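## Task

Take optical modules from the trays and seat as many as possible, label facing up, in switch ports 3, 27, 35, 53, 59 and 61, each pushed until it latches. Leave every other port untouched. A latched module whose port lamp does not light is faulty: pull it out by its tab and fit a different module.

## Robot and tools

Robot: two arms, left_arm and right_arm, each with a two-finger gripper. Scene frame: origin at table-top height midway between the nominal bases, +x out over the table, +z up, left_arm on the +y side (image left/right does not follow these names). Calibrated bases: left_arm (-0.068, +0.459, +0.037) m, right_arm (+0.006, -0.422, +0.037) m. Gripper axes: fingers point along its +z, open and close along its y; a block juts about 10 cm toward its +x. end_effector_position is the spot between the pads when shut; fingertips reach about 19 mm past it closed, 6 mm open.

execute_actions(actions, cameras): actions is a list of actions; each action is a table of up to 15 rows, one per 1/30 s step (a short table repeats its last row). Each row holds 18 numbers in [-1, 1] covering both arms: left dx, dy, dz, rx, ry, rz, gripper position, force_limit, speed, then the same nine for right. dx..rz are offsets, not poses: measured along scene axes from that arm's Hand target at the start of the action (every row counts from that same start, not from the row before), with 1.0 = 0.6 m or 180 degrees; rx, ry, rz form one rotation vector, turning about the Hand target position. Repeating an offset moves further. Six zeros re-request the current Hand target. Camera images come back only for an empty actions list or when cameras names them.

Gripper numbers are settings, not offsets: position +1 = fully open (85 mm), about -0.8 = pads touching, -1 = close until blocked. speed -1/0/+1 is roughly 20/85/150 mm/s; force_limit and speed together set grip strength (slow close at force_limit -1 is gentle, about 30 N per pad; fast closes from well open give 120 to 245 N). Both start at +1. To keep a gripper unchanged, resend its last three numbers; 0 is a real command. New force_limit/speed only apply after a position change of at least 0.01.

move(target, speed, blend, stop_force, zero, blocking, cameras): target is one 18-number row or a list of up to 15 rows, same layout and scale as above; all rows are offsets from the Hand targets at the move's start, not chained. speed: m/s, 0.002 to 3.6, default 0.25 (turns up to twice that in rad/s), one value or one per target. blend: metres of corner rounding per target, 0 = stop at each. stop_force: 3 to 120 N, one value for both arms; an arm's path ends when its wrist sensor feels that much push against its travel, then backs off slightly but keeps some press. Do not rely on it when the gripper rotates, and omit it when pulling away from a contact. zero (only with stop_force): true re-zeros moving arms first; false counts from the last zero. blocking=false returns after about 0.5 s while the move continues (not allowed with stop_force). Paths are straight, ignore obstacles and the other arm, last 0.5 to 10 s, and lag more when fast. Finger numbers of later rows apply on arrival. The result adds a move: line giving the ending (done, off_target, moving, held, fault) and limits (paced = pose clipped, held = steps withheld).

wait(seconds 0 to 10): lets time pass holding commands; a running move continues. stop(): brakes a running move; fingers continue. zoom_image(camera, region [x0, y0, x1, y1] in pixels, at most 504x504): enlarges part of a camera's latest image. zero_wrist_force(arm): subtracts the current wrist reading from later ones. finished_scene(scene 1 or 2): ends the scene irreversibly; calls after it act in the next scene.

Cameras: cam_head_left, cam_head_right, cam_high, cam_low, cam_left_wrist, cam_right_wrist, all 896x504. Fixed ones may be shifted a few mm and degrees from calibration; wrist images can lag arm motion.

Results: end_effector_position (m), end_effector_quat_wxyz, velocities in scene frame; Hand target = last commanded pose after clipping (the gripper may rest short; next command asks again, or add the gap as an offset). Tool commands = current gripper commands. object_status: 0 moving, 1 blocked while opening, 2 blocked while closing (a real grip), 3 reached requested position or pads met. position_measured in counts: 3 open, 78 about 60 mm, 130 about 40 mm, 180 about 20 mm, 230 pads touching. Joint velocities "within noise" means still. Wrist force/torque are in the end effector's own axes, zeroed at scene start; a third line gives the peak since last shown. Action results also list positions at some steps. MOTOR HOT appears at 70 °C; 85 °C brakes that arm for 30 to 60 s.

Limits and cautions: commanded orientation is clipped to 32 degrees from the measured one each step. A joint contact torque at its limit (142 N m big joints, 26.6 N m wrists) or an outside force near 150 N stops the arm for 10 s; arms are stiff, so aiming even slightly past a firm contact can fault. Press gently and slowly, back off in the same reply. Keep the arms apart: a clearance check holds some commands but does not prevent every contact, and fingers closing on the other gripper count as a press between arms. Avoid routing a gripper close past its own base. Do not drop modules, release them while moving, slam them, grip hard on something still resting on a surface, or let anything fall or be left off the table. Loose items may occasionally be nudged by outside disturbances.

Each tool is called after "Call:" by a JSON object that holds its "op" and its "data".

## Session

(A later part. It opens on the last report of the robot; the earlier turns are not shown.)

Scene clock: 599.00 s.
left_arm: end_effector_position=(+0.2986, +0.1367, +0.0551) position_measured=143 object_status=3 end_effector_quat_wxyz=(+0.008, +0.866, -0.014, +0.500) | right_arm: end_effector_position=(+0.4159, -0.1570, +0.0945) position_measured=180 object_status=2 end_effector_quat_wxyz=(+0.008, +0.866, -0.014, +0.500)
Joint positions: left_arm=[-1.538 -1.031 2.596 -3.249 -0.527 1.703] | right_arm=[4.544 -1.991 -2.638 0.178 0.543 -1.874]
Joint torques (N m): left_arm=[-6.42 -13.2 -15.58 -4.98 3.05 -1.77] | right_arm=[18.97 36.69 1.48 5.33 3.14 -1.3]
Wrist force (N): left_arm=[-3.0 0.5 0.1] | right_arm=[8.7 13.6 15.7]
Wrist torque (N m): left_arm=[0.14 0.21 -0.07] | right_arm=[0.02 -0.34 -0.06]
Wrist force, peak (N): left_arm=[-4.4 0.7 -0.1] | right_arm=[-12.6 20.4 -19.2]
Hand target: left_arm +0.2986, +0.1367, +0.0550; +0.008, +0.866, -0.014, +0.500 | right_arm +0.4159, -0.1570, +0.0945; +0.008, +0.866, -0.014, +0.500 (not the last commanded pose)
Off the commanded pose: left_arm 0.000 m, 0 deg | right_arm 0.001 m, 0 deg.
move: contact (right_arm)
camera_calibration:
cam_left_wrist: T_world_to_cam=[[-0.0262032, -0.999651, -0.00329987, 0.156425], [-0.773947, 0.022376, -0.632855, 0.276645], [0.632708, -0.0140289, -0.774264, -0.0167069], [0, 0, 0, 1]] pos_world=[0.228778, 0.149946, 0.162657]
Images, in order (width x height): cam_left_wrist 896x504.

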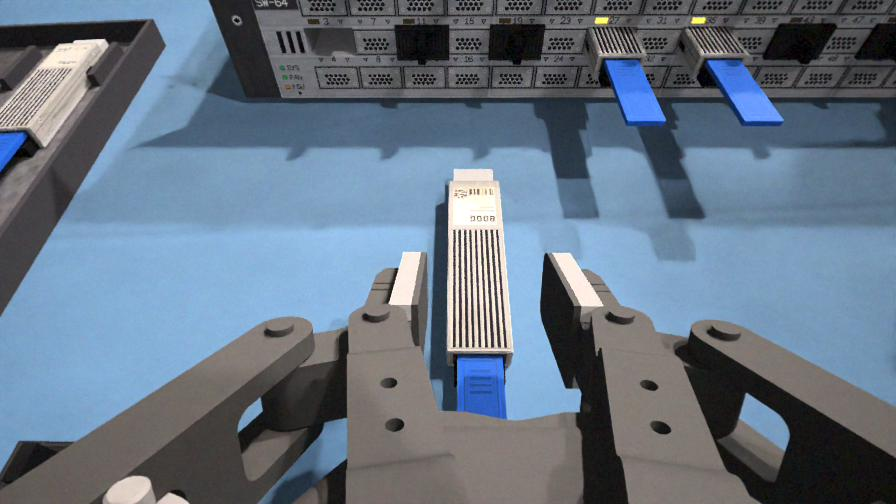

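Call:
{"op": "move", "data": {"target": [[0,0,-0.0575,0,0,0,-0.11,-0.7,-0.5,0,-0.003,0,0,0,0.0056,-1,0.3,-1],[0,0,-0.0575,0,0,0,-1,0.3,-1,0,-0.003,0,0,0,0.0056,-1,0.3,-1],[0,0,0.0333,0,0,0,-1,0.3,-1,0,-0.003,0,0,0,0.0056,-1,0.3,-1],[0.0857,0.1233,0.0333,0,0,0,-1,0.3,-1,0,-0.003,0,0,0,0.0056,-1,0.3,-1],[0.104,0.1228,-0.0017,0,0,0,-1,0.3,-1,0,-0.003,0,0,0,0.0056,-1,0.3,-1]], "speed": [0.05, 0.1, 0.12, 0.15, 0.08], "blend": [0,0,0.01,0.01,0], "cameras": ["cam_left_wrist","cam_right_wrist"]}}

Scene clock: 624.30 s.
left_arm: end_effector_position=(+0.3610, +0.2103, +0.0540) position_measured=181 object_status=2 end_effector_quat_wxyz=(+0.008, +0.866, -0.014, +0.500) | right_arm: end_effector_position=(+0.4159, -0.1588, +0.0945) position_measured=180 object_status=2 end_effector_quat_wxyz=(+0.004, +0.866, -0.006, +0.501)
Joint positions: left_arm=[-1.297 -0.855 2.629 -3.826 -0.599 2.136] | right_arm=[4.541 -2.005 -2.649 0.236 0.549 -1.913]
Joint torques (N m): left_arm=[-5.32 -32.27 14.75 -2.86 3.05 -1.56] | right_arm=[8.27 35.29 17.18 1.58 -4.08 1.49]
Wrist force (N): left_arm=[-4.0 0.7 0.6] | right_arm=[0.7 1.2 -0.1]
Wrist torque (N m): left_arm=[0.18 0.21 0.05] | right_arm=[0.21 -0.46 0.04]
Wrist force, peak (N): left_arm=[-5.9 0.5 1.9] | right_arm=[8.6 14.2 16.0]
Hand target: left_arm +0.3610, +0.2104, +0.0540; +0.008, +0.866, -0.014, +0.500 | right_arm +0.4159, -0.1588, +0.0945; +0.004, +0.866, -0.006, +0.501
Off the commanded pose: left_arm 0.000 m, 0 deg | right_arm 0.000 m, 0 deg.
move: done
camera_calibration:
cam_left_wrist: T_world_to_cam=[[-0.0262036, -0.999651, -0.00330024, 0.231734], [-0.773947, 0.0223766, -0.632855, 0.322735], [0.632708, -0.0140289, -0.774264, -0.0559914], [0, 0, 0, 1]] pos_world=[0.291278, 0.223646, 0.161657]
cam_right_wrist: T_world_to_cam=[[-0.0300718, -0.999543, 0.00299035, -0.136704], [-0.771423, 0.021306, -0.635966, 0.396628], [0.635612, -0.0214315, -0.771711, -0.058202], [0, 0, 0, 1]] pos_world=[0.338851, -0.146339, 0.207736]
Images, in order (width x height): cam_left_wrist 896x504, cam_right_wrist 896x504.

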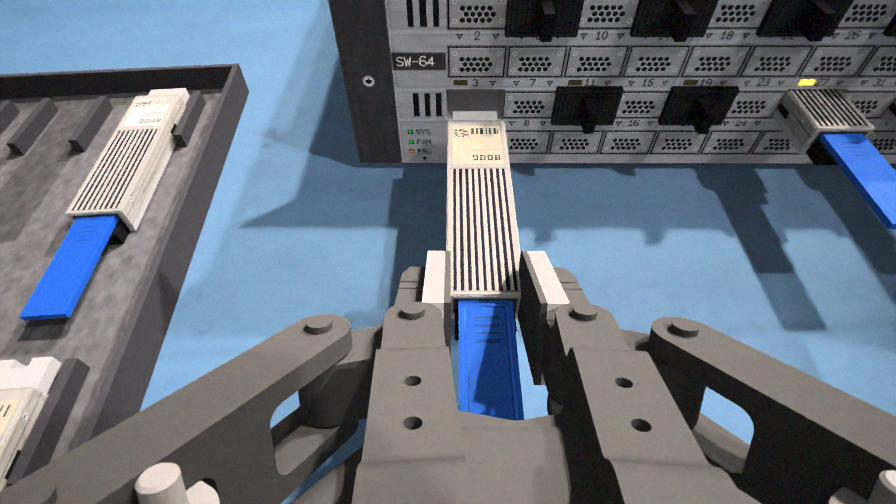

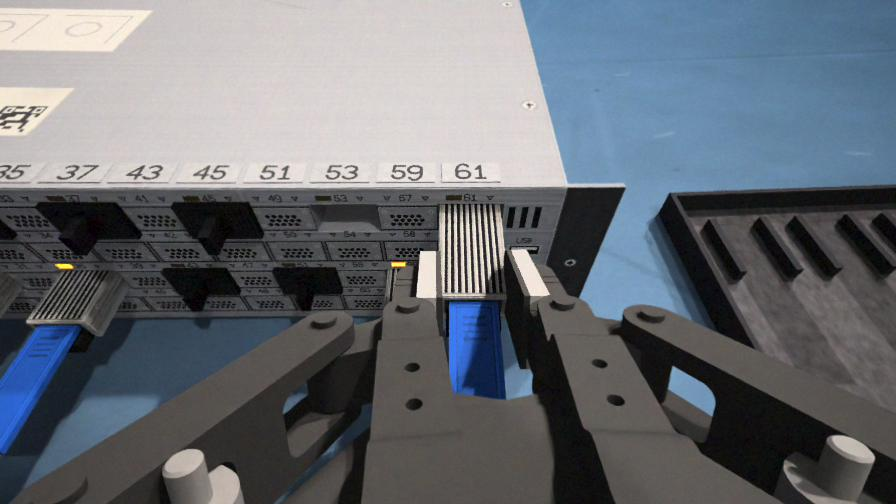

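Call:
{"op": "move", "data": {"target": [0.0167,-0.0005,0,0,0,0,-1,0.3,-1,0.031,-0.001,0,0,0,0,-1,0.3,-1], "speed": 0.03, "stop_force": 70, "cameras": ["cam_right_wrist"]}}

Call:
{"op": "move", "data": {"target": [0.0167,-0.0005,0,0,0,0,-1,0.3,-1,0,0,0,0,0,0,-1,0.3,-1], "speed": 0.04, "stop_force": 5, "cameras": ["cam_left_wrist"]}}

Call:
{"op": "zoom_image", "data": {"camera": "cam_left_wrist", "region": [400, 90, 560, 190]}}

Scene clock: 629.20 s.
left_arm: end_effector_position=(+0.3710, +0.2101, +0.0540) position_measured=181 object_status=2 end_effector_quat_wxyz=(+0.008, +0.866, -0.014, +0.500) | right_arm: end_effector_position=(+0.4345, -0.1594, +0.0945) position_measured=180 object_status=2 end_effector_quat_wxyz=(+0.004, +0.866, -0.006, +0.501)
Joint positions: left_arm=[-1.265 -0.847 2.603 -3.85 -0.615 2.186] | right_arm=[4.48 -2.05 -2.61 0.334 0.569 -2.02]
Joint torques (N m): left_arm=[-6.25 -34.81 14.14 -1.61 3.08 -1.87] | right_arm=[3.21 39.35 2.96 3.14 -8.34 0.11]
Wrist force (N): left_arm=[-3.8 0.6 0.4] | right_arm=[-22.2 7.9 -31.7]
Wrist torque (N m): left_arm=[0.16 0.19 0.00] | right_arm=[0.05 -0.52 -0.06]
Wrist force, peak (N): left_arm=[-4.2 1.1 0.3] | right_arm=[-27.4 10.7 -48.0]
Hand target: left_arm +0.3710, +0.2101, +0.0540; +0.008, +0.866, -0.014, +0.500 | right_arm +0.4345, -0.1594, +0.0945; +0.004, +0.866, -0.006, +0.501
Off the commanded pose: left_arm 0.000 m, 0 deg | right_arm 0.000 m, 0 deg.
move: done
camera_calibration:
cam_right_wrist: T_world_to_cam=[[-0.0300718, -0.999543, 0.00299035, -0.136744], [-0.771423, 0.021306, -0.635966, 0.410989], [0.635612, -0.0214315, -0.771711, -0.0700373], [0, 0, 0, 1]] pos_world=[0.357451, -0.146939, 0.207736]
Images, in order (width x height): cam_right_wrist 896x504.

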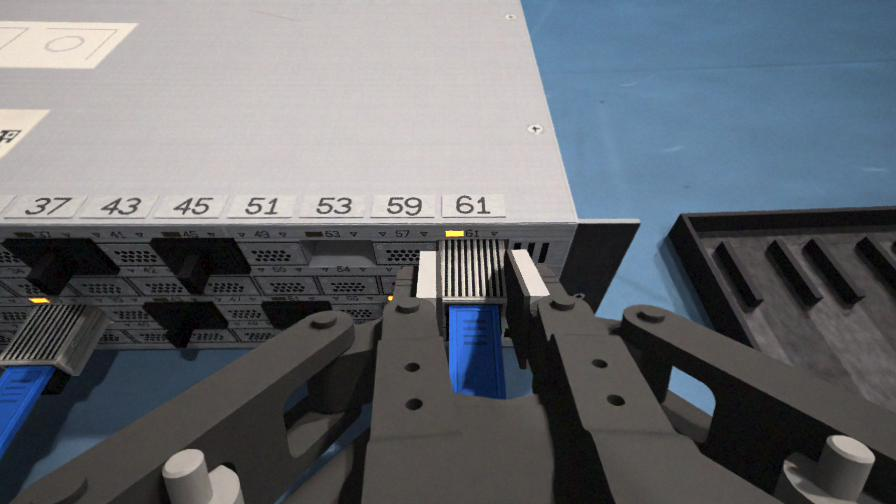

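Scene clock: 630.63 s.
left_arm: end_effector_position=(+0.3810, +0.2098, +0.0540) position_measured=181 object_status=2 end_effector_quat_wxyz=(+0.008, +0.866, -0.014, +0.500) | right_arm: end_effector_position=(+0.4345, -0.1594, +0.0945) position_measured=180 object_status=2 end_effector_quat_wxyz=(+0.004, +0.866, -0.006, +0.501)
Joint positions: left_arm=[-1.233 -0.84 2.577 -3.868 -0.631 2.232] | right_arm=[4.48 -2.05 -2.61 0.334 0.569 -2.02]
Joint torques (N m): left_arm=[-6.08 -35.36 14 -1.59 2.98 -1.83] | right_arm=[3.38 39.41 2.83 3.29 -8.01 -1.02]
Wrist force (N): left_arm=[-3.7 0.6 0.6] | right_arm=[-22.3 7.9 -31.1]
Wrist torque (N m): left_arm=[0.19 0.17 0.01] | right_arm=[0.05 -0.50 -0.06]
Wrist force, peak (N): left_arm=[-4.2 -0.1 0.2] | right_arm=[-22.4 8.5 -31.5]
Hand target: left_arm +0.3810, +0.2098, +0.0540; +0.008, +0.866, -0.014, +0.500 | right_arm +0.4345, -0.1594, +0.0945; +0.004, +0.866, -0.006, +0.501
Off the commanded pose: left_arm 0.000 m, 0 deg | right_arm 0.000 m, 0 deg.
move: done
camera_calibration:
cam_left_wrist: T_world_to_cam=[[-0.0262177, -0.99965, -0.00344011, 0.231685], [-0.773986, 0.0224769, -0.632803, 0.338146], [0.632659, -0.013928, -0.774305, -0.0687318], [0, 0, 0, 1]] pos_world=[0.311278, 0.223046, 0.161557]
Images, in order (width x height): cam_left_wrist 896x504.

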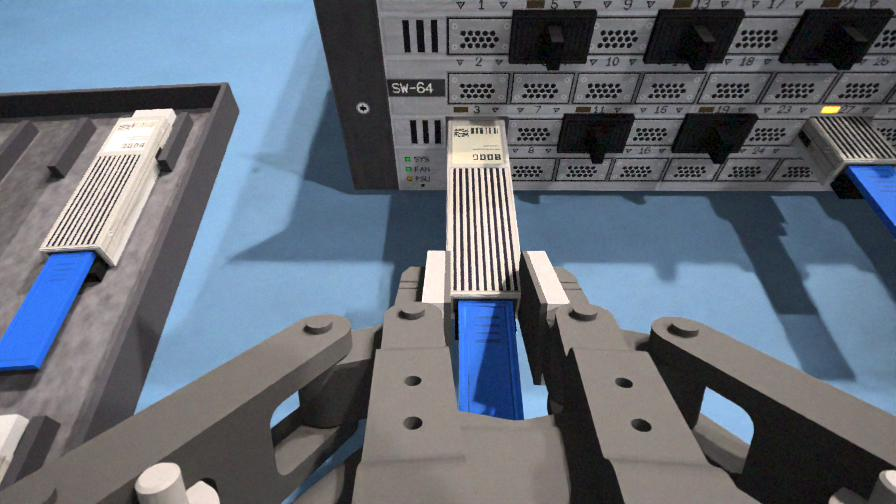

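Scaled by 3.150 from the camera's 896x504 image, which has a finer 1280x720 frame.

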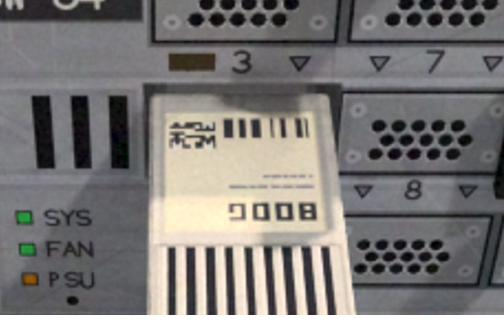

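Call:
{"op": "move", "data": {"target": [[0,0,0,0,0,0,-1,0.3,-1,-0.0013,0,0,0,0,0,-1,0.3,-1],[0,0,0,0,0,0,-1,0.3,-1,-0.0013,0,0,0,0,0,-0.15,-0.7,-0.5],[0,0,0,0,0,0,-1,0.3,-1,-0.1023,0.0025,0.0583,0,0,0,-0.15,-0.7,-0.5],[0,0,0,0,0,0,-1,0.3,-1,-0.2075,-0.0177,0.0758,0.0052,0.3333,0,-0.15,-0.7,-0.5],[0,0,0,0,0,0,-1,0.3,-1,-0.2225,-0.4618,0.0092,-0.0009,0.3333,0.0106,-0.205,-0.7,-0.5]], "speed": [0.015, 0.01, 0.12, 0.4, 0.4], "blend": [0,0,0,0.02,0], "cameras": ["cam_right_wrist","cam_high"]}}

Call:
{"op": "move", "data": {"target": [0.0167,-0.0005,0,0,0,0,-1,0.3,-1,0,0,0,0,0,0,-0.205,-0.7,-0.5], "speed": 0.015, "stop_force": 5, "cameras": ["cam_right_wrist"]}}

Scene clock: 646.80 s.
left_arm: end_effector_position=(+0.3810, +0.2098, +0.0540) position_measured=181 object_status=2 end_effector_quat_wxyz=(+0.008, +0.866, -0.014, +0.500) | right_arm: end_effector_position=(+0.3010, -0.4365, +0.1000) position_measured=155 object_status=3 end_effector_quat_wxyz=(+0.000, +1.000, +0.011, +0.001)
Joint positions: left_arm=[-1.233 -0.84 2.577 -3.868 -0.631 2.232] | right_arm=[3.58 -1.223 -2.585 -0.903 1.571 -2.744]
Joint torques (N m): left_arm=[-6.48 -42.25 13.51 -1.68 2.81 -1.75] | right_arm=[-7.76 15.56 11.61 2.12 -2.39 -1.38]
Wrist force (N): left_arm=[-3.6 0.7 0.6] | right_arm=[1.5 1.3 -0.7]
Wrist torque (N m): left_arm=[0.20 0.15 0.02] | right_arm=[0.13 -0.10 0.02]
Wrist force, peak (N): left_arm=[-4.0 0.4 0.7] | right_arm=[-22.3 8.2 -31.7]
Hand target: left_arm +0.3810, +0.2098, +0.0540; +0.008, +0.866, -0.014, +0.500 | right_arm +0.3010, -0.4365, +0.1000; +0.000, +1.000, +0.011, +0.001
Off the commanded pose: left_arm 0.000 m, 0 deg | right_arm 0.000 m, 0 deg.
move: done
camera_calibration:
cam_right_wrist: T_world_to_cam=[[0.0164407, -0.999767, 0.0140174, -0.432905], [-0.936623, -0.0104925, 0.350182, 0.254509], [-0.349953, -0.0188863, -0.936577, 0.327385], [0, 0, 0, 1]] pos_world=[0.360065, -0.423951, 0.223565]
Images, in order (width x height): cam_high 896x504, cam_right_wrist 896x504.

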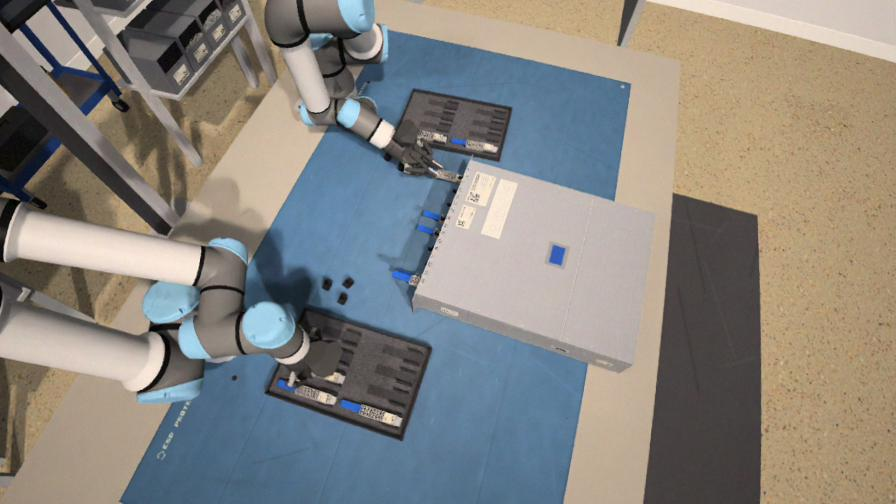

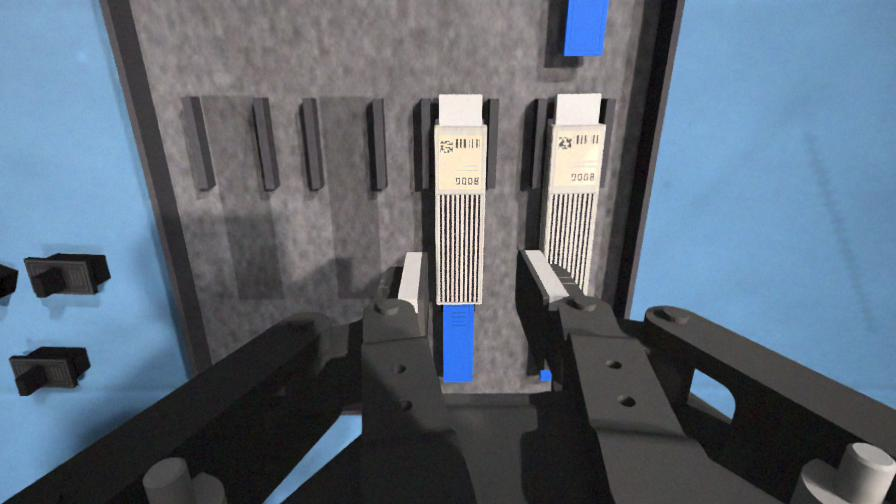

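Scene clock: 648.50 s.
left_arm: end_effector_position=(+0.3911, +0.2095, +0.0540) position_measured=181 object_status=2 end_effector_quat_wxyz=(+0.008, +0.866, -0.014, +0.500) | right_arm: end_effector_position=(+0.3010, -0.4365, +0.1000) position_measured=155 object_status=3 end_effector_quat_wxyz=(+0.000, +1.000, +0.011, +0.001)
Joint positions: left_arm=[-1.203 -0.834 2.551 -3.881 -0.648 2.275] | right_arm=[3.58 -1.223 -2.585 -0.903 1.571 -2.744]
Joint torques (N m): left_arm=[-6.16 -31.17 13.8 -1.64 2.83 -1.81] | right_arm=[-7.65 15.87 12.34 3.85 -2.38 -1.41]
Wrist force (N): left_arm=[-3.7 0.7 0.2] | right_arm=[1.6 1.6 -0.8]
Wrist torque (N m): left_arm=[0.20 0.19 0.01] | right_arm=[0.19 -0.12 0.01]
Wrist force, peak (N): left_arm=[-4.0 1.1 0.3] | right_arm=[1.6 1.9 -0.8]
Hand target: left_arm +0.3911, +0.2095, +0.0540; +0.008, +0.866, -0.014, +0.500 | right_arm +0.3010, -0.4365, +0.1000; +0.000, +1.000, +0.011, +0.001
Off the commanded pose: left_arm 0.000 m, 0 deg | right_arm 0.000 m, 0 deg.
move: done
camera_calibration:
cam_right_wrist: T_world_to_cam=[[0.0164407, -0.999767, 0.0140174, -0.432905], [-0.936623, -0.0104925, 0.350182, 0.254509], [-0.349953, -0.0188863, -0.936577, 0.327385], [0, 0, 0, 1]] pos_world=[0.360065, -0.423951, 0.223565]
Images, in order (width x height): cam_right_wrist 896x504.

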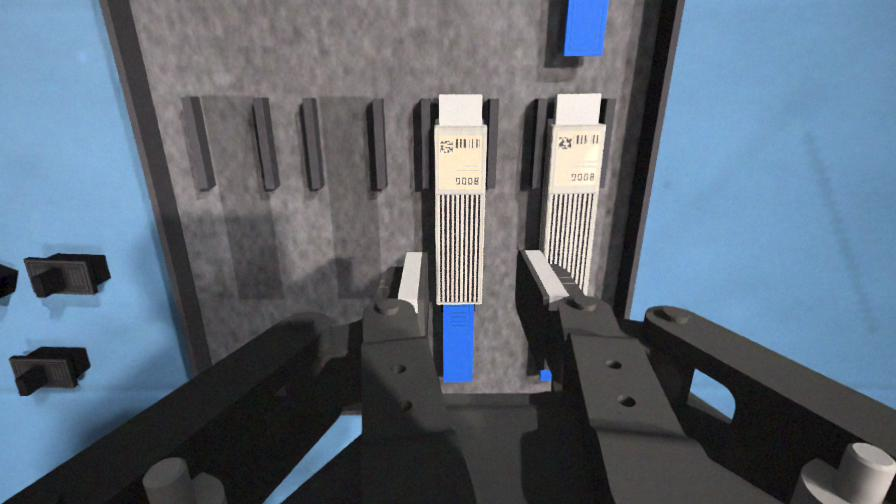

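Call:
{"op": "move", "data": {"target": [0.0667,-0.0021,0,0,0,0,-1,0.3,-1,-0.0013,0.0033,-0.1117,0,0,0,-0.205,-0.7,-0.5], "speed": 0.068, "stop_force": 22, "cameras": []}}

Call:
{"op": "move", "data": {"target": [[0.03,-0.001,0,0,0,0,-1,0.3,-1,0,0,0,0,0,0,-0.205,-0.7,-0.5],[0.0287,-0.001,0,0,0,0,-1,0.3,-1,0,0,0,0,0,0,-0.205,-0.7,-0.5]], "speed": [0.03, 0.01], "stop_force": 72, "cameras": ["cam_left_wrist","cam_right_wrist"]}}

Scene clock: 658.20 s.
left_arm: end_effector_position=(+0.4311, +0.2082, +0.0540) position_measured=181 object_status=2 end_effector_quat_wxyz=(+0.008, +0.866, -0.014, +0.500) | right_arm: end_effector_position=(+0.3002, -0.4345, +0.0330) position_measured=155 object_status=3 end_effector_quat_wxyz=(+0.000, +1.000, +0.011, +0.001)
Joint positions: left_arm=[-1.093 -0.816 2.448 -3.905 -0.714 2.414] | right_arm=[3.588 -1.464 -2.69 -0.557 1.571 -2.736]
Joint torques (N m): left_arm=[-6.82 -46.68 11.59 -4.62 2.74 -0.5] | right_arm=[-7.49 14.72 28.03 4.14 1.96 -1.37]
Wrist force (N): left_arm=[-5.9 1.4 6.1] | right_arm=[1.7 1.3 -1.0]
Wrist torque (N m): left_arm=[0.21 0.27 0.05] | right_arm=[0.19 -0.13 0.06]
Wrist force, peak (N): left_arm=[-11.2 0.2 -5.5] | right_arm=[1.7 1.8 -1.9]
Hand target: left_arm +0.4311, +0.2082, +0.0540; +0.008, +0.866, -0.014, +0.500 | right_arm +0.3002, -0.4345, +0.0330; +0.000, +1.000, +0.011, +0.001
Off the commanded pose: left_arm 0.000 m, 0 deg | right_arm 0.000 m, 0 deg.
move: done
No camera images: "cameras" was empty.

Scene clock: 659.80 s.
left_arm: end_effector_position=(+0.4483, +0.2076, +0.0540) position_measured=181 object_status=2 end_effector_quat_wxyz=(+0.008, +0.866, -0.014, +0.500) | right_arm: end_effector_position=(+0.3002, -0.4345, +0.0330) position_measured=155 object_status=3 end_effector_quat_wxyz=(+0.000, +1.000, +0.011, +0.001)
Joint positions: left_arm=[-1.051 -0.809 2.403 -3.903 -0.742 2.462] | right_arm=[3.588 -1.464 -2.69 -0.557 1.571 -2.736]
Joint torques (N m): left_arm=[-2.11 -48.02 6.33 -6.09 0.9 1.09] | right_arm=[-7.31 11.86 28.21 4.13 1.95 -1.39]
Wrist force (N): left_arm=[-14.3 1.5 -14.4] | right_arm=[1.9 1.4 -1.2]
Wrist torque (N m): left_arm=[0.25 0.41 0.05] | right_arm=[0.21 -0.16 0.05]
Wrist force, peak (N): left_arm=[-33.2 -1.8 -54.3] | right_arm=[1.9 1.4 -1.2]
Hand target: left_arm +0.4483, +0.2076, +0.0540; +0.008, +0.866, -0.014, +0.500 | right_arm +0.3002, -0.4345, +0.0330; +0.000, +1.000, +0.011, +0.001
Off the commanded pose: left_arm 0.000 m, 0 deg | right_arm 0.000 m, 0 deg.
move: done
camera_calibration:
cam_left_wrist: T_world_to_cam=[[-0.0262032, -0.999651, -0.00329987, 0.231219], [-0.773947, 0.022376, -0.632855, 0.390286], [0.632708, -0.0140289, -0.774264, -0.111203], [0, 0, 0, 1]] pos_world=[0.378478, 0.220846, 0.161657]
cam_right_wrist: T_world_to_cam=[[0.0164407, -0.999767, 0.0140174, -0.429954], [-0.936623, -0.0104925, 0.350182, 0.277371], [-0.349953, -0.0188863, -0.936577, 0.264333], [0, 0, 0, 1]] pos_world=[0.359365, -0.421951, 0.156465]
Images, in order (width x height): cam_left_wrist 896x504, cam_right_wrist 896x504.

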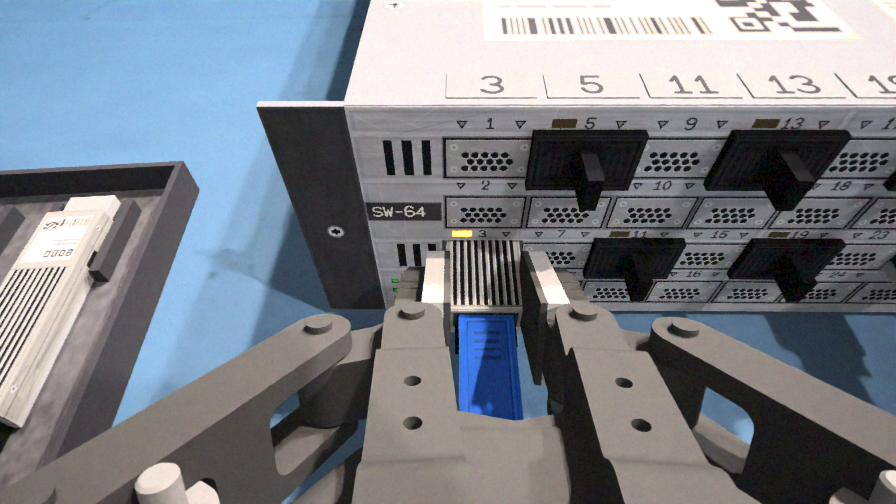

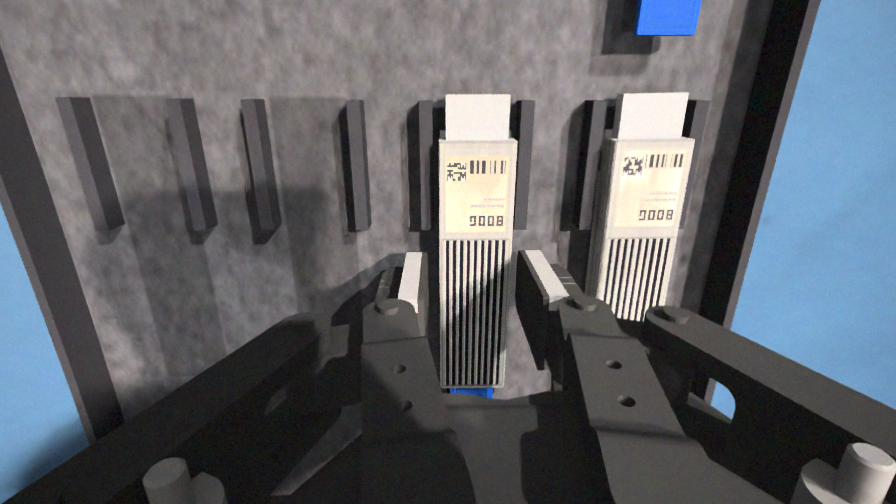

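Call:
{"op": "move", "data": {"target": [0,0,0,0,0,0,-0.15,-0.7,-0.5,0,0,-0.0175,0,0,0,-0.205,-0.7,-0.5], "speed": 0.005, "stop_force": 3.5, "cameras": ["cam_right_wrist"]}}

Scene clock: 664.33 s.
left_arm: end_effector_position=(+0.4483, +0.2076, +0.0540) position_measured=148 object_status=3 end_effector_quat_wxyz=(+0.008, +0.866, -0.014, +0.500) | right_arm: end_effector_position=(+0.3002, -0.4345, +0.0241) position_measured=155 object_status=3 end_effector_quat_wxyz=(+0.000, +1.000, +0.011, +0.001)
Joint positions: left_arm=[-1.051 -0.809 2.403 -3.903 -0.742 2.462] | right_arm=[3.588 -1.506 -2.7 -0.505 1.571 -2.736]
Joint torques (N m): left_arm=[-0.62 -20.36 3.59 -1.42 1.31 1] | right_arm=[-4.18 20.92 25.7 1.56 1.65 -0.68]
Wrist force (N): left_arm=[-2.4 1.0 0.2] | right_arm=[1.5 0.9 -4.3]
Wrist torque (N m): left_arm=[0.23 0.15 0.05] | right_arm=[0.17 -0.13 0.08]
Wrist force, peak (N): left_arm=[-14.5 1.0 -14.8] | right_arm=[-6.3 3.4 -30.0]
Hand target: left_arm +0.4483, +0.2076, +0.0540; +0.008, +0.866, -0.014, +0.500 | right_arm +0.3002, -0.4345, +0.0241; +0.000, +1.000, +0.011, +0.001 (not the last commanded pose)
Off the commanded pose: left_arm 0.000 m, 0 deg | right_arm 0.002 m, 0 deg.
move: contact (right_arm)
camera_calibration:
cam_right_wrist: T_world_to_cam=[[0.0164407, -0.999767, 0.0140174, -0.429829], [-0.936623, -0.0104925, 0.350182, 0.280488], [-0.349953, -0.0188863, -0.936577, 0.255998], [0, 0, 0, 1]] pos_world=[0.359365, -0.421951, 0.147565]
Images, in order (width x height): cam_right_wrist 896x504.

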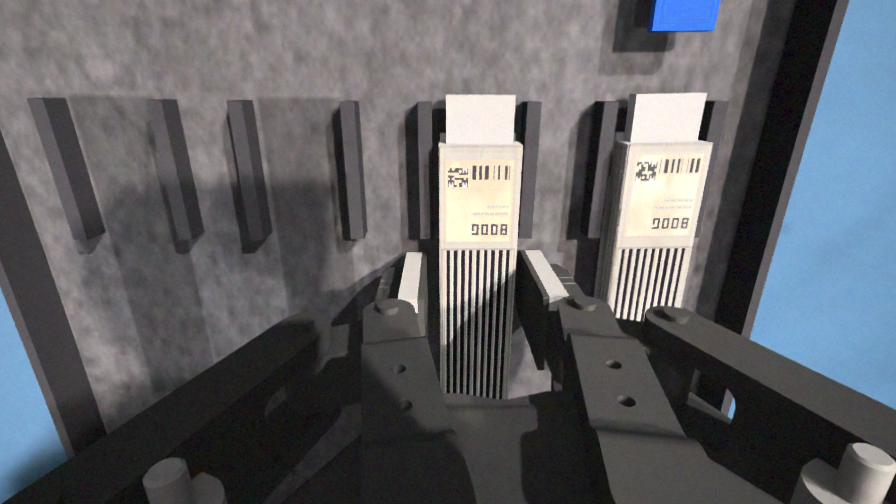

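Call:
{"op": "move", "data": {"target": [[0,0,0,0,0,0,-0.15,-0.7,-0.5,0,0,0.0042,0,0,0,-0.205,-0.7,-0.5],[-0.101,0.0034,0.0583,0,0,0,-0.15,-0.7,-0.5,0,0,0.0042,0,0,0,-1,-0.6,-1],[-0.1972,0.0207,0.1767,0,0,0,-0.15,-0.7,-0.5,0,0,0.1265,0,0,0,-1,-0.6,-1],[-0.1972,0.0207,0.1767,0,0,0,-0.15,-0.7,-0.5,-0.017,0.5475,0.1265,0,0,-0.0172,-1,-0.6,-1],[-0.1972,0.0207,0.1767,0,0,0,-0.15,-0.7,-0.5,0.083,0.5475,0.0598,0,0,-0.0172,-1,-0.6,-1],[-0.1972,0.0207,0.1767,0,0,0,-0.15,-0.7,-0.5,0.083,0.5475,0.0123,0,0,-0.0172,-1,-0.6,-1]], "speed": [0.1, 0.12, 0.15, 0.35, 0.15, 0.08], "blend": [0,0,0.01,0.02,0.01,0], "cameras": []}}

Call:
{"op": "move", "data": {"target": [0,0,0,0,0,0,-0.15,-0.7,-0.5,0,0,-0.0208,0,0,0,-1,-0.6,-1], "speed": 0.007, "stop_force": 4, "cameras": ["cam_left_wrist","cam_right_wrist"]}}

Scene clock: 679.47 s.
left_arm: end_effector_position=(+0.3300, +0.2200, +0.1600) position_measured=148 object_status=3 end_effector_quat_wxyz=(+0.008, +0.866, -0.014, +0.500) | right_arm: end_effector_position=(+0.3499, -0.1061, +0.0314) position_measured=175 object_status=2 end_effector_quat_wxyz=(+0.000, +1.000, -0.016, +0.001)
Joint positions: left_arm=[-1.4 -1.502 2.722 -3.127 -0.558 1.963] | right_arm=[4.194 -1.857 -2.236 -0.619 1.57 -2.076]
Joint torques (N m): left_arm=[7.1 -20.3 1.94 -1.53 -0.08 -1.72] | right_arm=[6.29 36.92 29.93 2.18 0.62 -1.11]
Wrist force (N): left_arm=[-2.5 0.6 0.1] | right_arm=[1.7 1.5 0.1]
Wrist torque (N m): left_arm=[0.15 0.16 -0.05] | right_arm=[0.24 -0.13 0.04]
Wrist force, peak (N): left_arm=[-3.3 0.3 1.8] | right_arm=[-2.6 2.8 -15.2]
Hand target: left_arm +0.3300, +0.2200, +0.1600; +0.008, +0.866, -0.014, +0.500 | right_arm +0.3500, -0.1060, +0.0314; +0.000, +1.000, -0.016, +0.001
Off the commanded pose: left_arm 0.000 m, 0 deg | right_arm 0.000 m, 0 deg.
move: done
No camera images: "cameras" was empty.

Scene clock: 682.37 s.
left_arm: end_effector_position=(+0.3300, +0.2200, +0.1600) position_measured=148 object_status=3 end_effector_quat_wxyz=(+0.008, +0.866, -0.014, +0.500) | right_arm: end_effector_position=(+0.3500, -0.1060, +0.0207) position_measured=175 object_status=2 end_effector_quat_wxyz=(+0.000, +1.000, -0.016, +0.001)
Joint positions: left_arm=[-1.4 -1.502 2.722 -3.127 -0.558 1.963] | right_arm=[4.194 -1.883 -2.243 -0.586 1.57 -2.076]
Joint torques (N m): left_arm=[6.97 -26.43 2.33 -1.42 0.05 -1.6] | right_arm=[4.25 39.08 27.77 1.81 -2.02 -1.27]
Wrist force (N): left_arm=[-2.4 0.4 0.0] | right_arm=[1.9 1.2 -3.3]
Wrist torque (N m): left_arm=[0.11 0.15 -0.05] | right_arm=[0.19 -0.09 0.06]
Wrist force, peak (N): left_arm=[-2.6 0.7 -0.2] | right_arm=[-0.2 3.5 -20.9]
Hand target: left_arm +0.3300, +0.2200, +0.1600; +0.008, +0.866, -0.014, +0.500 | right_arm +0.3500, -0.1060, +0.0207; +0.000, +1.000, -0.016, +0.001 (not the last commanded pose)
Off the commanded pose: left_arm 0.000 m, 0 deg | right_arm 0.002 m, 0 deg.
move: contact (right_arm)
camera_calibration:
cam_left_wrist: T_world_to_cam=[[-0.0262032, -0.999651, -0.00329987, 0.240865], [-0.773947, 0.022376, -0.632855, 0.365533], [0.632708, -0.0140289, -0.774264, 0.0458924], [0, 0, 0, 1]] pos_world=[0.260178, 0.233246, 0.267657]
cam_right_wrist: T_world_to_cam=[[-0.0376087, -0.999194, 0.0140327, -0.0832609], [-0.935798, 0.0401414, 0.350243, 0.336763], [-0.350524, 0.0000404124, -0.936554, 0.27873], [0, 0, 0, 1]] pos_world=[0.409712, -0.0967232, 0.144265]
Images, in order (width x height): cam_left_wrist 896x504, cam_right_wrist 896x504.

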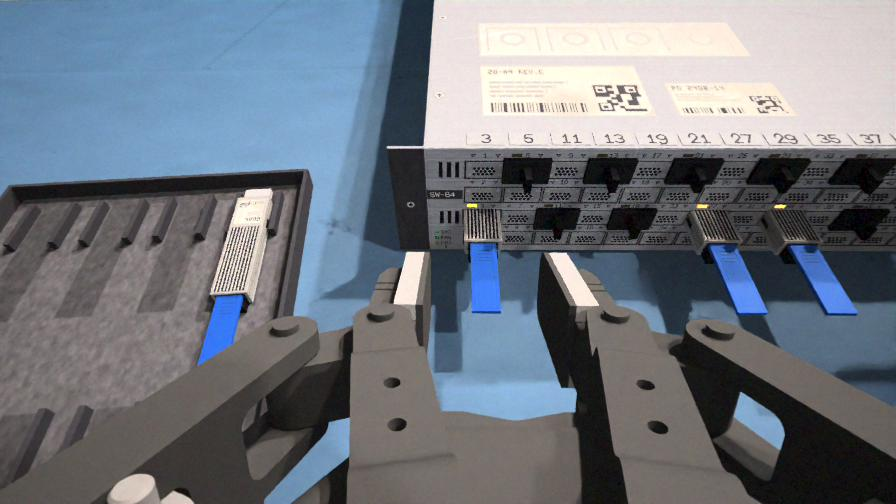

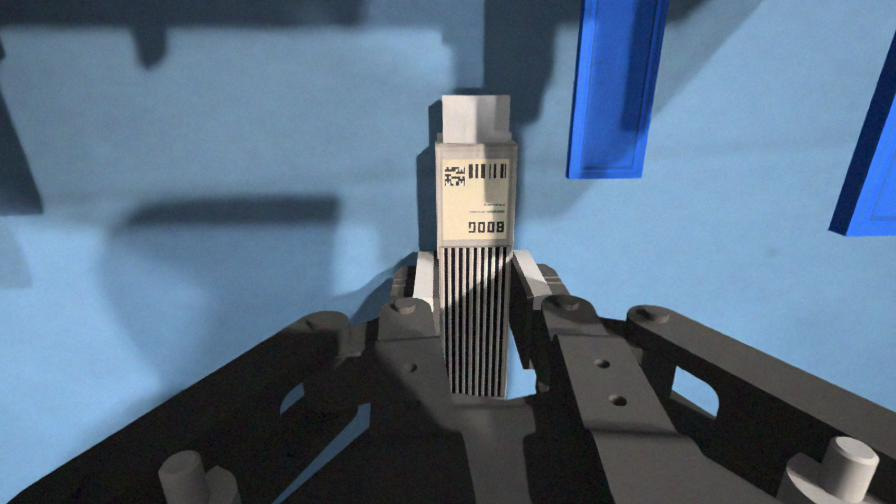

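Call:
{"op": "move", "data": {"target": [[0,0,0,0,0,0,-0.15,-0.7,-0.5,0,0,0,0,0,0,-0.11,-0.7,-0.5],[0,0,0,0,0,0,-0.15,-0.7,-0.5,0,0,0.09,0,0,0,-0.11,-0.7,-0.5],[0,0,0,0,0,0,-0.15,-0.7,-0.5,-0.0827,0.0027,0.0572,-0.0111,-0.3332,0,-0.11,-0.7,-0.5],[0,0,0,0,0,0,-0.15,-0.7,-0.5,-0.0827,0.0027,-0.0003,-0.0111,-0.3332,0,-0.11,-0.7,-0.5],[0,0,0,0,0,0,-0.15,-0.7,-0.5,-0.0827,0.0027,-0.0003,-0.0111,-0.3332,0,-1,0.3,-1],[0,0,0,0,0,0,-0.15,-0.7,-0.5,-0.0827,0.0027,0.1222,-0.0111,-0.3332,0,-1,0.3,-1],[0,0,0,0,0,0,-0.15,-0.7,-0.5,-0.0028,-0.0027,0.1222,-0.0111,-0.3332,0,-1,0.3,-1]], "speed": [0.1, 0.12, 0.4, 0.05, 0.1, 0.15, 0.12], "blend": [0,0.01,0,0,0,0.005,0], "cameras": ["cam_right_wrist"]}}

Call:
{"op": "zoom_image", "data": {"camera": "cam_right_wrist", "region": [380, 80, 560, 340]}}

Scene clock: 697.37 s.
left_arm: end_effector_position=(+0.3300, +0.2200, +0.1600) position_measured=148 object_status=3 end_effector_quat_wxyz=(+0.008, +0.866, -0.014, +0.500) | right_arm: end_effector_position=(+0.3483, -0.1076, +0.0940) position_measured=180 object_status=2 end_effector_quat_wxyz=(+0.008, +0.866, -0.014, +0.501)
Joint positions: left_arm=[-1.4 -1.502 2.722 -3.127 -0.558 1.963] | right_arm=[4.774 -1.824 -2.602 -0.417 0.527 -1.421]
Joint torques (N m): left_arm=[7 -25.92 1.91 -1.4 0.1 -1.58] | right_arm=[-0.25 30.18 0.82 3.94 -0.68 -0.99]
Wrist force (N): left_arm=[-2.5 0.7 0.0] | right_arm=[1.0 1.8 0.3]
Wrist torque (N m): left_arm=[0.16 0.16 -0.05] | right_arm=[0.34 -0.59 -0.08]
Wrist force, peak (N): left_arm=[-2.8 0.6 -0.1] | right_arm=[7.5 2.2 -4.9]
Hand target: left_arm +0.3300, +0.2200, +0.1600; +0.008, +0.866, -0.014, +0.500 | right_arm +0.3483, -0.1076, +0.0941; +0.008, +0.866, -0.014, +0.501
Off the commanded pose: left_arm 0.000 m, 0 deg | right_arm 0.000 m, 0 deg.
move: done
camera_calibration:
cam_right_wrist: T_world_to_cam=[[-0.0475941, -0.998861, 0.00334423, -0.0813906], [-0.770784, 0.0345967, -0.636156, 0.344255], [0.635316, -0.0328549, -0.771553, -0.0157327], [0, 0, 0, 1]] pos_world=[0.271468, -0.0937249, 0.207134]
Images, in order (width x height): cam_right_wrist 896x504.

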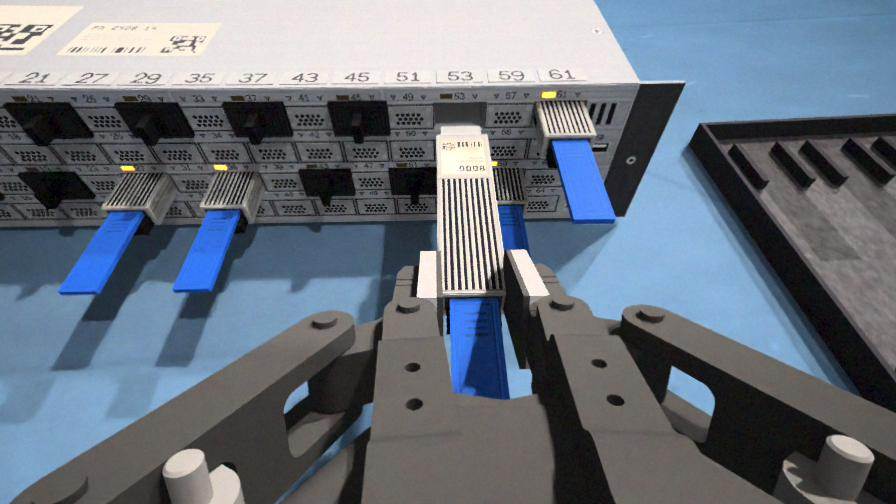

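Scaled by 1.938 from the camera's 896x504 image, which has a finer 1280x720 frame.

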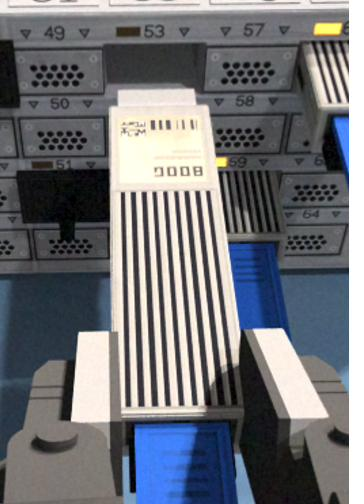

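Call:
{"op": "move", "data": {"target": [0,0,0,0,0,0,-0.15,-0.7,-0.5,0.0333,-0.0011,0,0,0,0,-1,0.3,-1], "speed": 0.05, "stop_force": 5, "cameras": ["cam_right_wrist"]}}

Call:
{"op": "zoom_image", "data": {"camera": "cam_right_wrist", "region": [390, 70, 550, 170]}}

Scene clock: 703.70 s.
left_arm: end_effector_position=(+0.3300, +0.2200, +0.1600) position_measured=148 object_status=3 end_effector_quat_wxyz=(+0.008, +0.866, -0.014, +0.500) | right_arm: end_effector_position=(+0.3683, -0.1083, +0.0941) position_measured=180 object_status=2 end_effector_quat_wxyz=(+0.008, +0.866, -0.014, +0.501)
Joint positions: left_arm=[-1.4 -1.502 2.722 -3.127 -0.558 1.963] | right_arm=[4.712 -1.878 -2.589 -0.268 0.522 -1.545]
Joint torques (N m): left_arm=[6.64 -25.93 2.17 -1.46 0.14 -1.62] | right_arm=[9.97 33.04 -1.22 3.66 0.09 -0.81]
Wrist force (N): left_arm=[-2.6 0.4 0.1] | right_arm=[1.1 1.8 0.0]
Wrist torque (N m): left_arm=[0.11 0.16 -0.05] | right_arm=[0.32 -0.58 -0.10]
Wrist force, peak (N): left_arm=[-2.8 0.5 0.2] | right_arm=[1.3 2.4 0.3]
Hand target: left_arm +0.3300, +0.2200, +0.1600; +0.008, +0.866, -0.014, +0.500 | right_arm +0.3683, -0.1083, +0.0941; +0.008, +0.866, -0.014, +0.501
Off the commanded pose: left_arm 0.000 m, 0 deg | right_arm 0.000 m, 0 deg.
move: done
camera_calibration:
cam_right_wrist: T_world_to_cam=[[-0.0475307, -0.998864, 0.00326708, -0.0811417], [-0.770786, 0.034597, -0.636154, 0.359759], [0.635318, -0.0327551, -0.771556, -0.0283754], [0, 0, 0, 1]] pos_world=[0.291468, -0.0944256, 0.207234]
Images, in order (width x height): cam_right_wrist 896x504.

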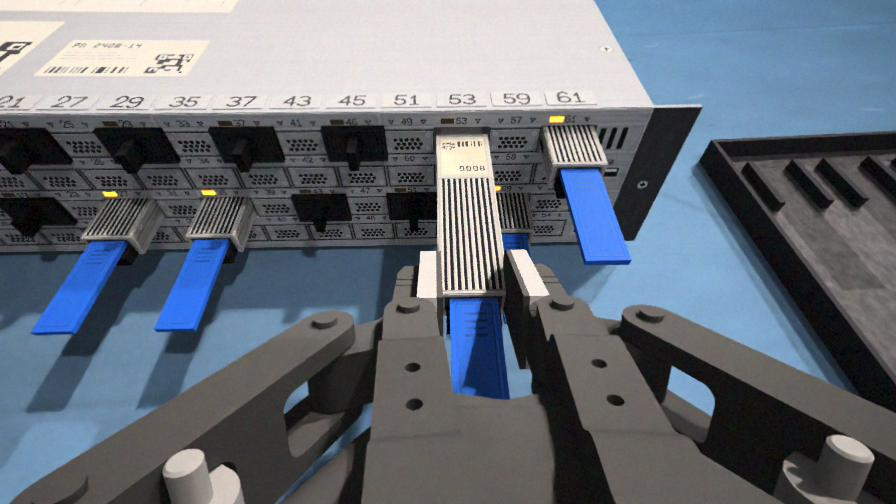

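Scaled by 3.150 from the camera's 896x504 image, which has a finer 1280x720 frame.

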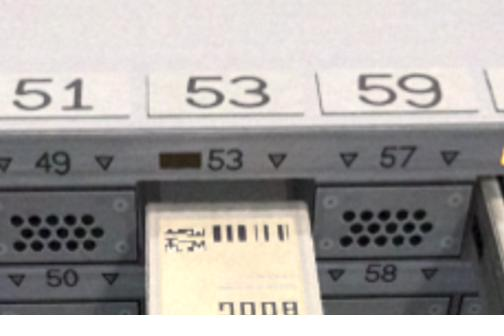

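Call:
{"op": "move", "data": {"target": [0,0,0,0,0,0,-0.15,-0.7,-0.5,0.0167,-0.0003,0,0,0,0,-1,0.3,-1], "speed": 0.015, "stop_force": 5, "cameras": []}}

Call:
{"op": "move", "data": {"target": [0,0,0,0,0,0,-0.15,-0.7,-0.5,0.0667,-0.0021,0,0,0,0,-1,0.3,-1], "speed": 0.04, "stop_force": 20, "cameras": ["cam_right_wrist"]}}

Scene clock: 709.27 s.
left_arm: end_effector_position=(+0.3300, +0.2200, +0.1600) position_measured=148 object_status=3 end_effector_quat_wxyz=(+0.008, +0.866, -0.014, +0.500) | right_arm: end_effector_position=(+0.3783, -0.1085, +0.0941) position_measured=180 object_status=2 end_effector_quat_wxyz=(+0.008, +0.866, -0.014, +0.501)
Joint positions: left_arm=[-1.4 -1.502 2.722 -3.127 -0.558 1.963] | right_arm=[4.681 -1.906 -2.579 -0.197 0.522 -1.607]
Joint torques (N m): left_arm=[6.14 -25.69 2.1 -1.35 0.23 -1.59] | right_arm=[10.11 34.24 -0.96 1.13 0.16 1.62]
Wrist force (N): left_arm=[-2.4 0.6 0.0] | right_arm=[0.8 1.8 0.5]
Wrist torque (N m): left_arm=[0.15 0.14 -0.05] | right_arm=[0.35 -0.45 -0.06]
Wrist force, peak (N): left_arm=[-2.6 0.8 0.1] | right_arm=[1.2 2.3 0.5]
Hand target: left_arm +0.3300, +0.2200, +0.1600; +0.008, +0.866, -0.014, +0.500 | right_arm +0.3783, -0.1085, +0.0941; +0.008, +0.866, -0.014, +0.501
Off the commanded pose: left_arm 0.000 m, 0 deg | right_arm 0.000 m, 0 deg.
move: done
No camera images: "cameras" was empty.

Scene clock: 711.23 s.
left_arm: end_effector_position=(+0.3300, +0.2200, +0.1600) position_measured=148 object_status=3 end_effector_quat_wxyz=(+0.008, +0.866, -0.014, +0.500) | right_arm: end_effector_position=(+0.4183, -0.1097, +0.0941) position_measured=180 object_status=2 end_effector_quat_wxyz=(+0.008, +0.866, -0.014, +0.501)
Joint positions: left_arm=[-1.4 -1.502 2.722 -3.127 -0.558 1.963] | right_arm=[4.562 -2.006 -2.525 0.051 0.538 -1.84]
Joint torques (N m): left_arm=[6.43 -26.21 1.44 -1.44 0.22 -1.57] | right_arm=[11.14 38.06 -3.02 2.33 -3.98 -0.88]
Wrist force (N): left_arm=[-2.4 0.6 0.1] | right_arm=[2.8 2.0 2.7]
Wrist torque (N m): left_arm=[0.15 0.15 -0.05] | right_arm=[0.34 -0.51 -0.02]
Wrist force, peak (N): left_arm=[-2.8 0.7 0.0] | right_arm=[-2.8 2.5 -5.6]
Hand target: left_arm +0.3300, +0.2200, +0.1600; +0.008, +0.866, -0.014, +0.500 | right_arm +0.4183, -0.1097, +0.0941; +0.008, +0.866, -0.014, +0.501
Off the commanded pose: left_arm 0.000 m, 0 deg | right_arm 0.000 m, 0 deg.
move: done
camera_calibration:
cam_right_wrist: T_world_to_cam=[[-0.0475307, -0.998864, 0.00326708, -0.0801636], [-0.770786, 0.034597, -0.636154, 0.398347], [0.635318, -0.0327551, -0.771556, -0.0601872], [0, 0, 0, 1]] pos_world=[0.341468, -0.0958256, 0.207234]
Images, in order (width x height): cam_right_wrist 896x504.

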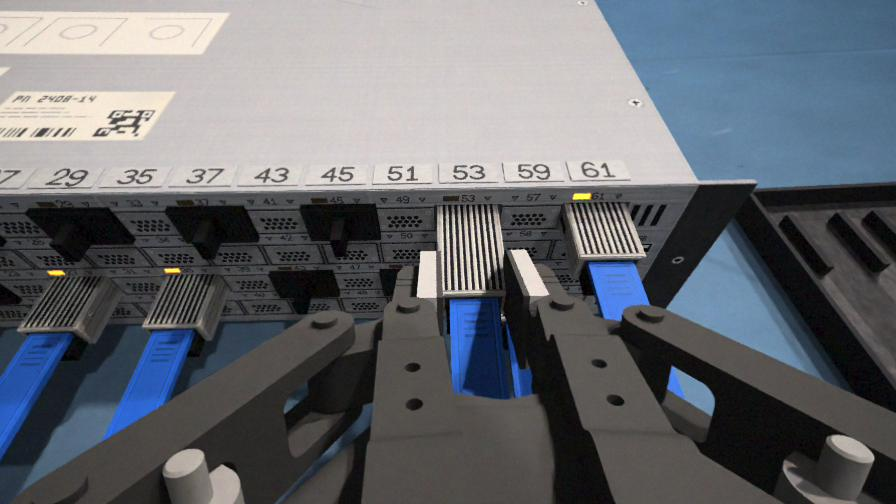

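Call:
{"op": "move", "data": {"target": [0,0,0,0,0,0,-0.15,-0.7,-0.5,0.0293,-0.0009,0,0,0,0,-1,0.3,-1], "speed": 0.03, "stop_force": 70, "cameras": ["cam_right_wrist"]}}

Scene clock: 715.83 s.
left_arm: end_effector_position=(+0.3300, +0.2200, +0.1600) position_measured=148 object_status=3 end_effector_quat_wxyz=(+0.008, +0.866, -0.014, +0.500) | right_arm: end_effector_position=(+0.4359, -0.1103, +0.0941) position_measured=180 object_status=2 end_effector_quat_wxyz=(+0.008, +0.866, -0.014, +0.501)
Joint positions: left_arm=[-1.4 -1.502 2.722 -3.127 -0.558 1.963] | right_arm=[4.513 -2.044 -2.495 0.137 0.551 -1.931]
Joint torques (N m): left_arm=[5.9 -26.16 1.7 -1.41 0.37 -1.53] | right_arm=[0.95 39.59 2.54 2.37 -8.23 0.44]
Wrist force (N): left_arm=[-2.4 0.6 0.0] | right_arm=[-17.6 5.6 -32.2]
Wrist torque (N m): left_arm=[0.14 0.15 -0.05] | right_arm=[0.27 -0.62 0.01]
Wrist force, peak (N): left_arm=[-2.8 0.7 -0.1] | right_arm=[-22.2 11.0 -51.2]
Hand target: left_arm +0.3300, +0.2200, +0.1600; +0.008, +0.866, -0.014, +0.500 | right_arm +0.4359, -0.1103, +0.0941; +0.008, +0.866, -0.014, +0.501
Off the commanded pose: left_arm 0.000 m, 0 deg | right_arm 0.000 m, 0 deg.
move: done
camera_calibration:
cam_right_wrist: T_world_to_cam=[[-0.0475307, -0.998864, 0.00326708, -0.0799264], [-0.770786, 0.034597, -0.636154, 0.411933], [0.635318, -0.0327551, -0.771556, -0.0713884], [0, 0, 0, 1]] pos_world=[0.359068, -0.0964256, 0.207234]
Images, in order (width x height): cam_right_wrist 896x504.

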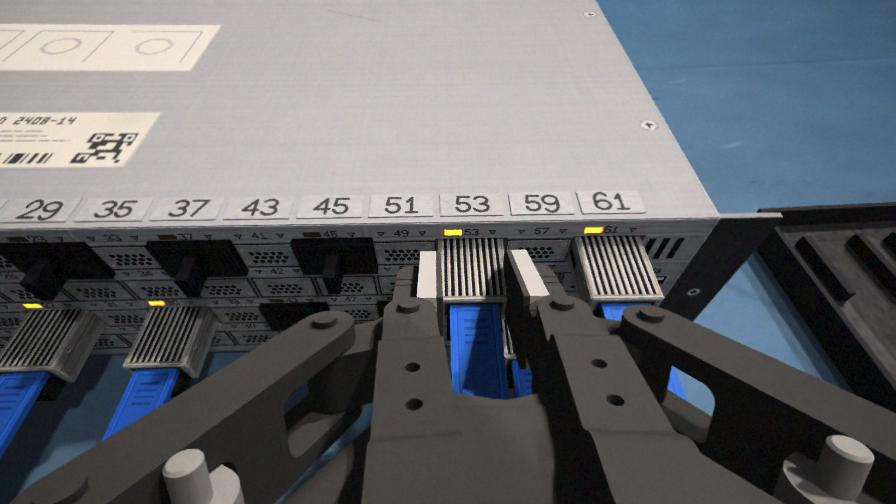

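All lit. Release and retreat.

Call:
{"op": "move", "data": {"target": [[0,0,0,0,0,0,-0.15,-0.7,-0.5,-0.0013,0,0,0,0,0,-1,0.3,-1],[0,0,0,0,0,0,-0.15,-0.7,-0.5,-0.0013,0,0,0,0,0,-0.15,-0.7,-0.5],[0,0,0,0,0,0,-0.15,-0.7,-0.5,-0.1023,0.0034,0.0583,0,0,0,-0.15,-0.7,-0.5],[0,0,0,0,0,0,-0.15,-0.7,-0.5,-0.1823,0.0034,0.1083,0,0,0,-0.15,-0.7,-0.5]], "speed": [0.015, 0.01, 0.12, 0.2], "blend": [0,0,0.01,0], "cameras": ["cam_right_wrist","cam_left_wrist"]}}

Scene clock: 721.13 s.
left_arm: end_effector_position=(+0.3300, +0.2200, +0.1600) position_measured=148 object_status=3 end_effector_quat_wxyz=(+0.008, +0.866, -0.014, +0.500) | right_arm: end_effector_position=(+0.3265, -0.1082, +0.1590) position_measured=148 object_status=3 end_effector_quat_wxyz=(+0.008, +0.866, -0.014, +0.501)
Joint positions: left_arm=[-1.4 -1.502 2.722 -3.127 -0.558 1.963] | right_arm=[4.844 -1.511 -2.553 -0.895 0.54 -1.287]
Joint torques (N m): left_arm=[6.08 -26.3 1.42 -1.43 0.39 -1.53] | right_arm=[0.43 24.41 6.72 0.89 -4.25 1.37]
Wrist force (N): left_arm=[-2.5 0.4 0.0] | right_arm=[2.1 1.5 -0.2]
Wrist torque (N m): left_arm=[0.12 0.15 -0.05] | right_arm=[0.24 -0.58 0.05]
Wrist force, peak (N): left_arm=[-2.7 0.9 0.1] | right_arm=[-17.6 5.6 -32.3]
Hand target: left_arm +0.3300, +0.2200, +0.1600; +0.008, +0.866, -0.014, +0.500 | right_arm +0.3265, -0.1082, +0.1590; +0.008, +0.866, -0.014, +0.501
Off the commanded pose: left_arm 0.000 m, 0 deg | right_arm 0.000 m, 0 deg.
move: done
camera_calibration:
cam_left_wrist: T_world_to_cam=[[-0.0262032, -0.999651, -0.00329987, 0.240865], [-0.773947, 0.022376, -0.632855, 0.365533], [0.632708, -0.0140289, -0.774264, 0.0458924], [0, 0, 0, 1]] pos_world=[0.260178, 0.233246, 0.267657]
cam_right_wrist: T_world_to_cam=[[-0.0474537, -0.998868, 0.00333048, -0.0832781], [-0.770791, 0.0344973, -0.636153, 0.368878], [0.635318, -0.0327549, -0.771556, 0.0483354], [0, 0, 0, 1]] pos_world=[0.249668, -0.0943259, 0.272234]
Images, in order (width x height): cam_left_wrist 896x504, cam_right_wrist 896x504.

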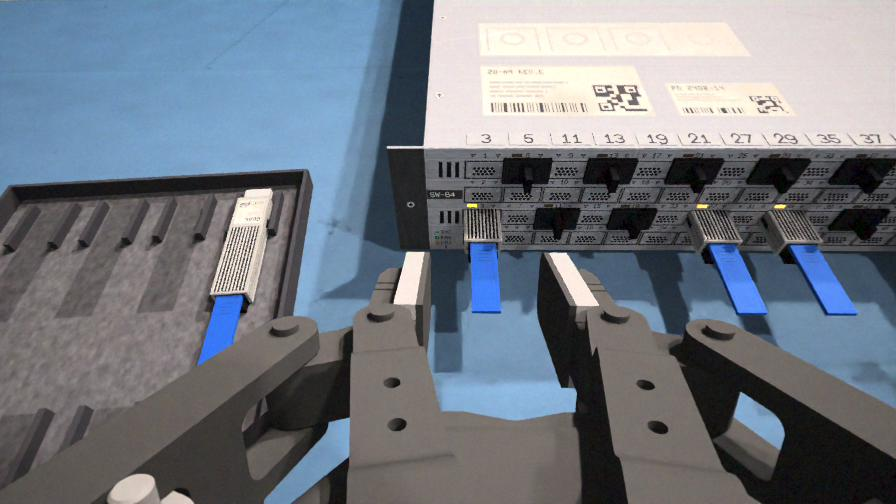

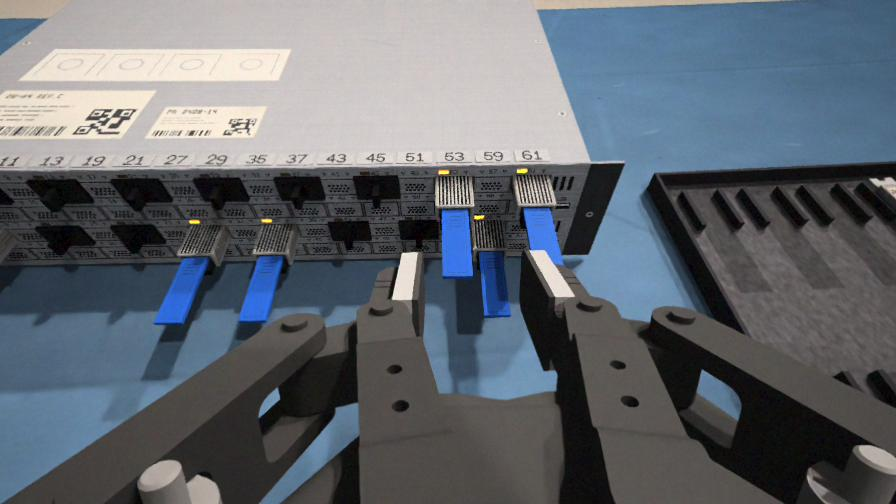

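All six lamps (3, 27, 35, 53, 59, 61) are lit.

Call:
{"op": "finished_scene", "data": {"scene": 2}}

The scene is finished: the task was done.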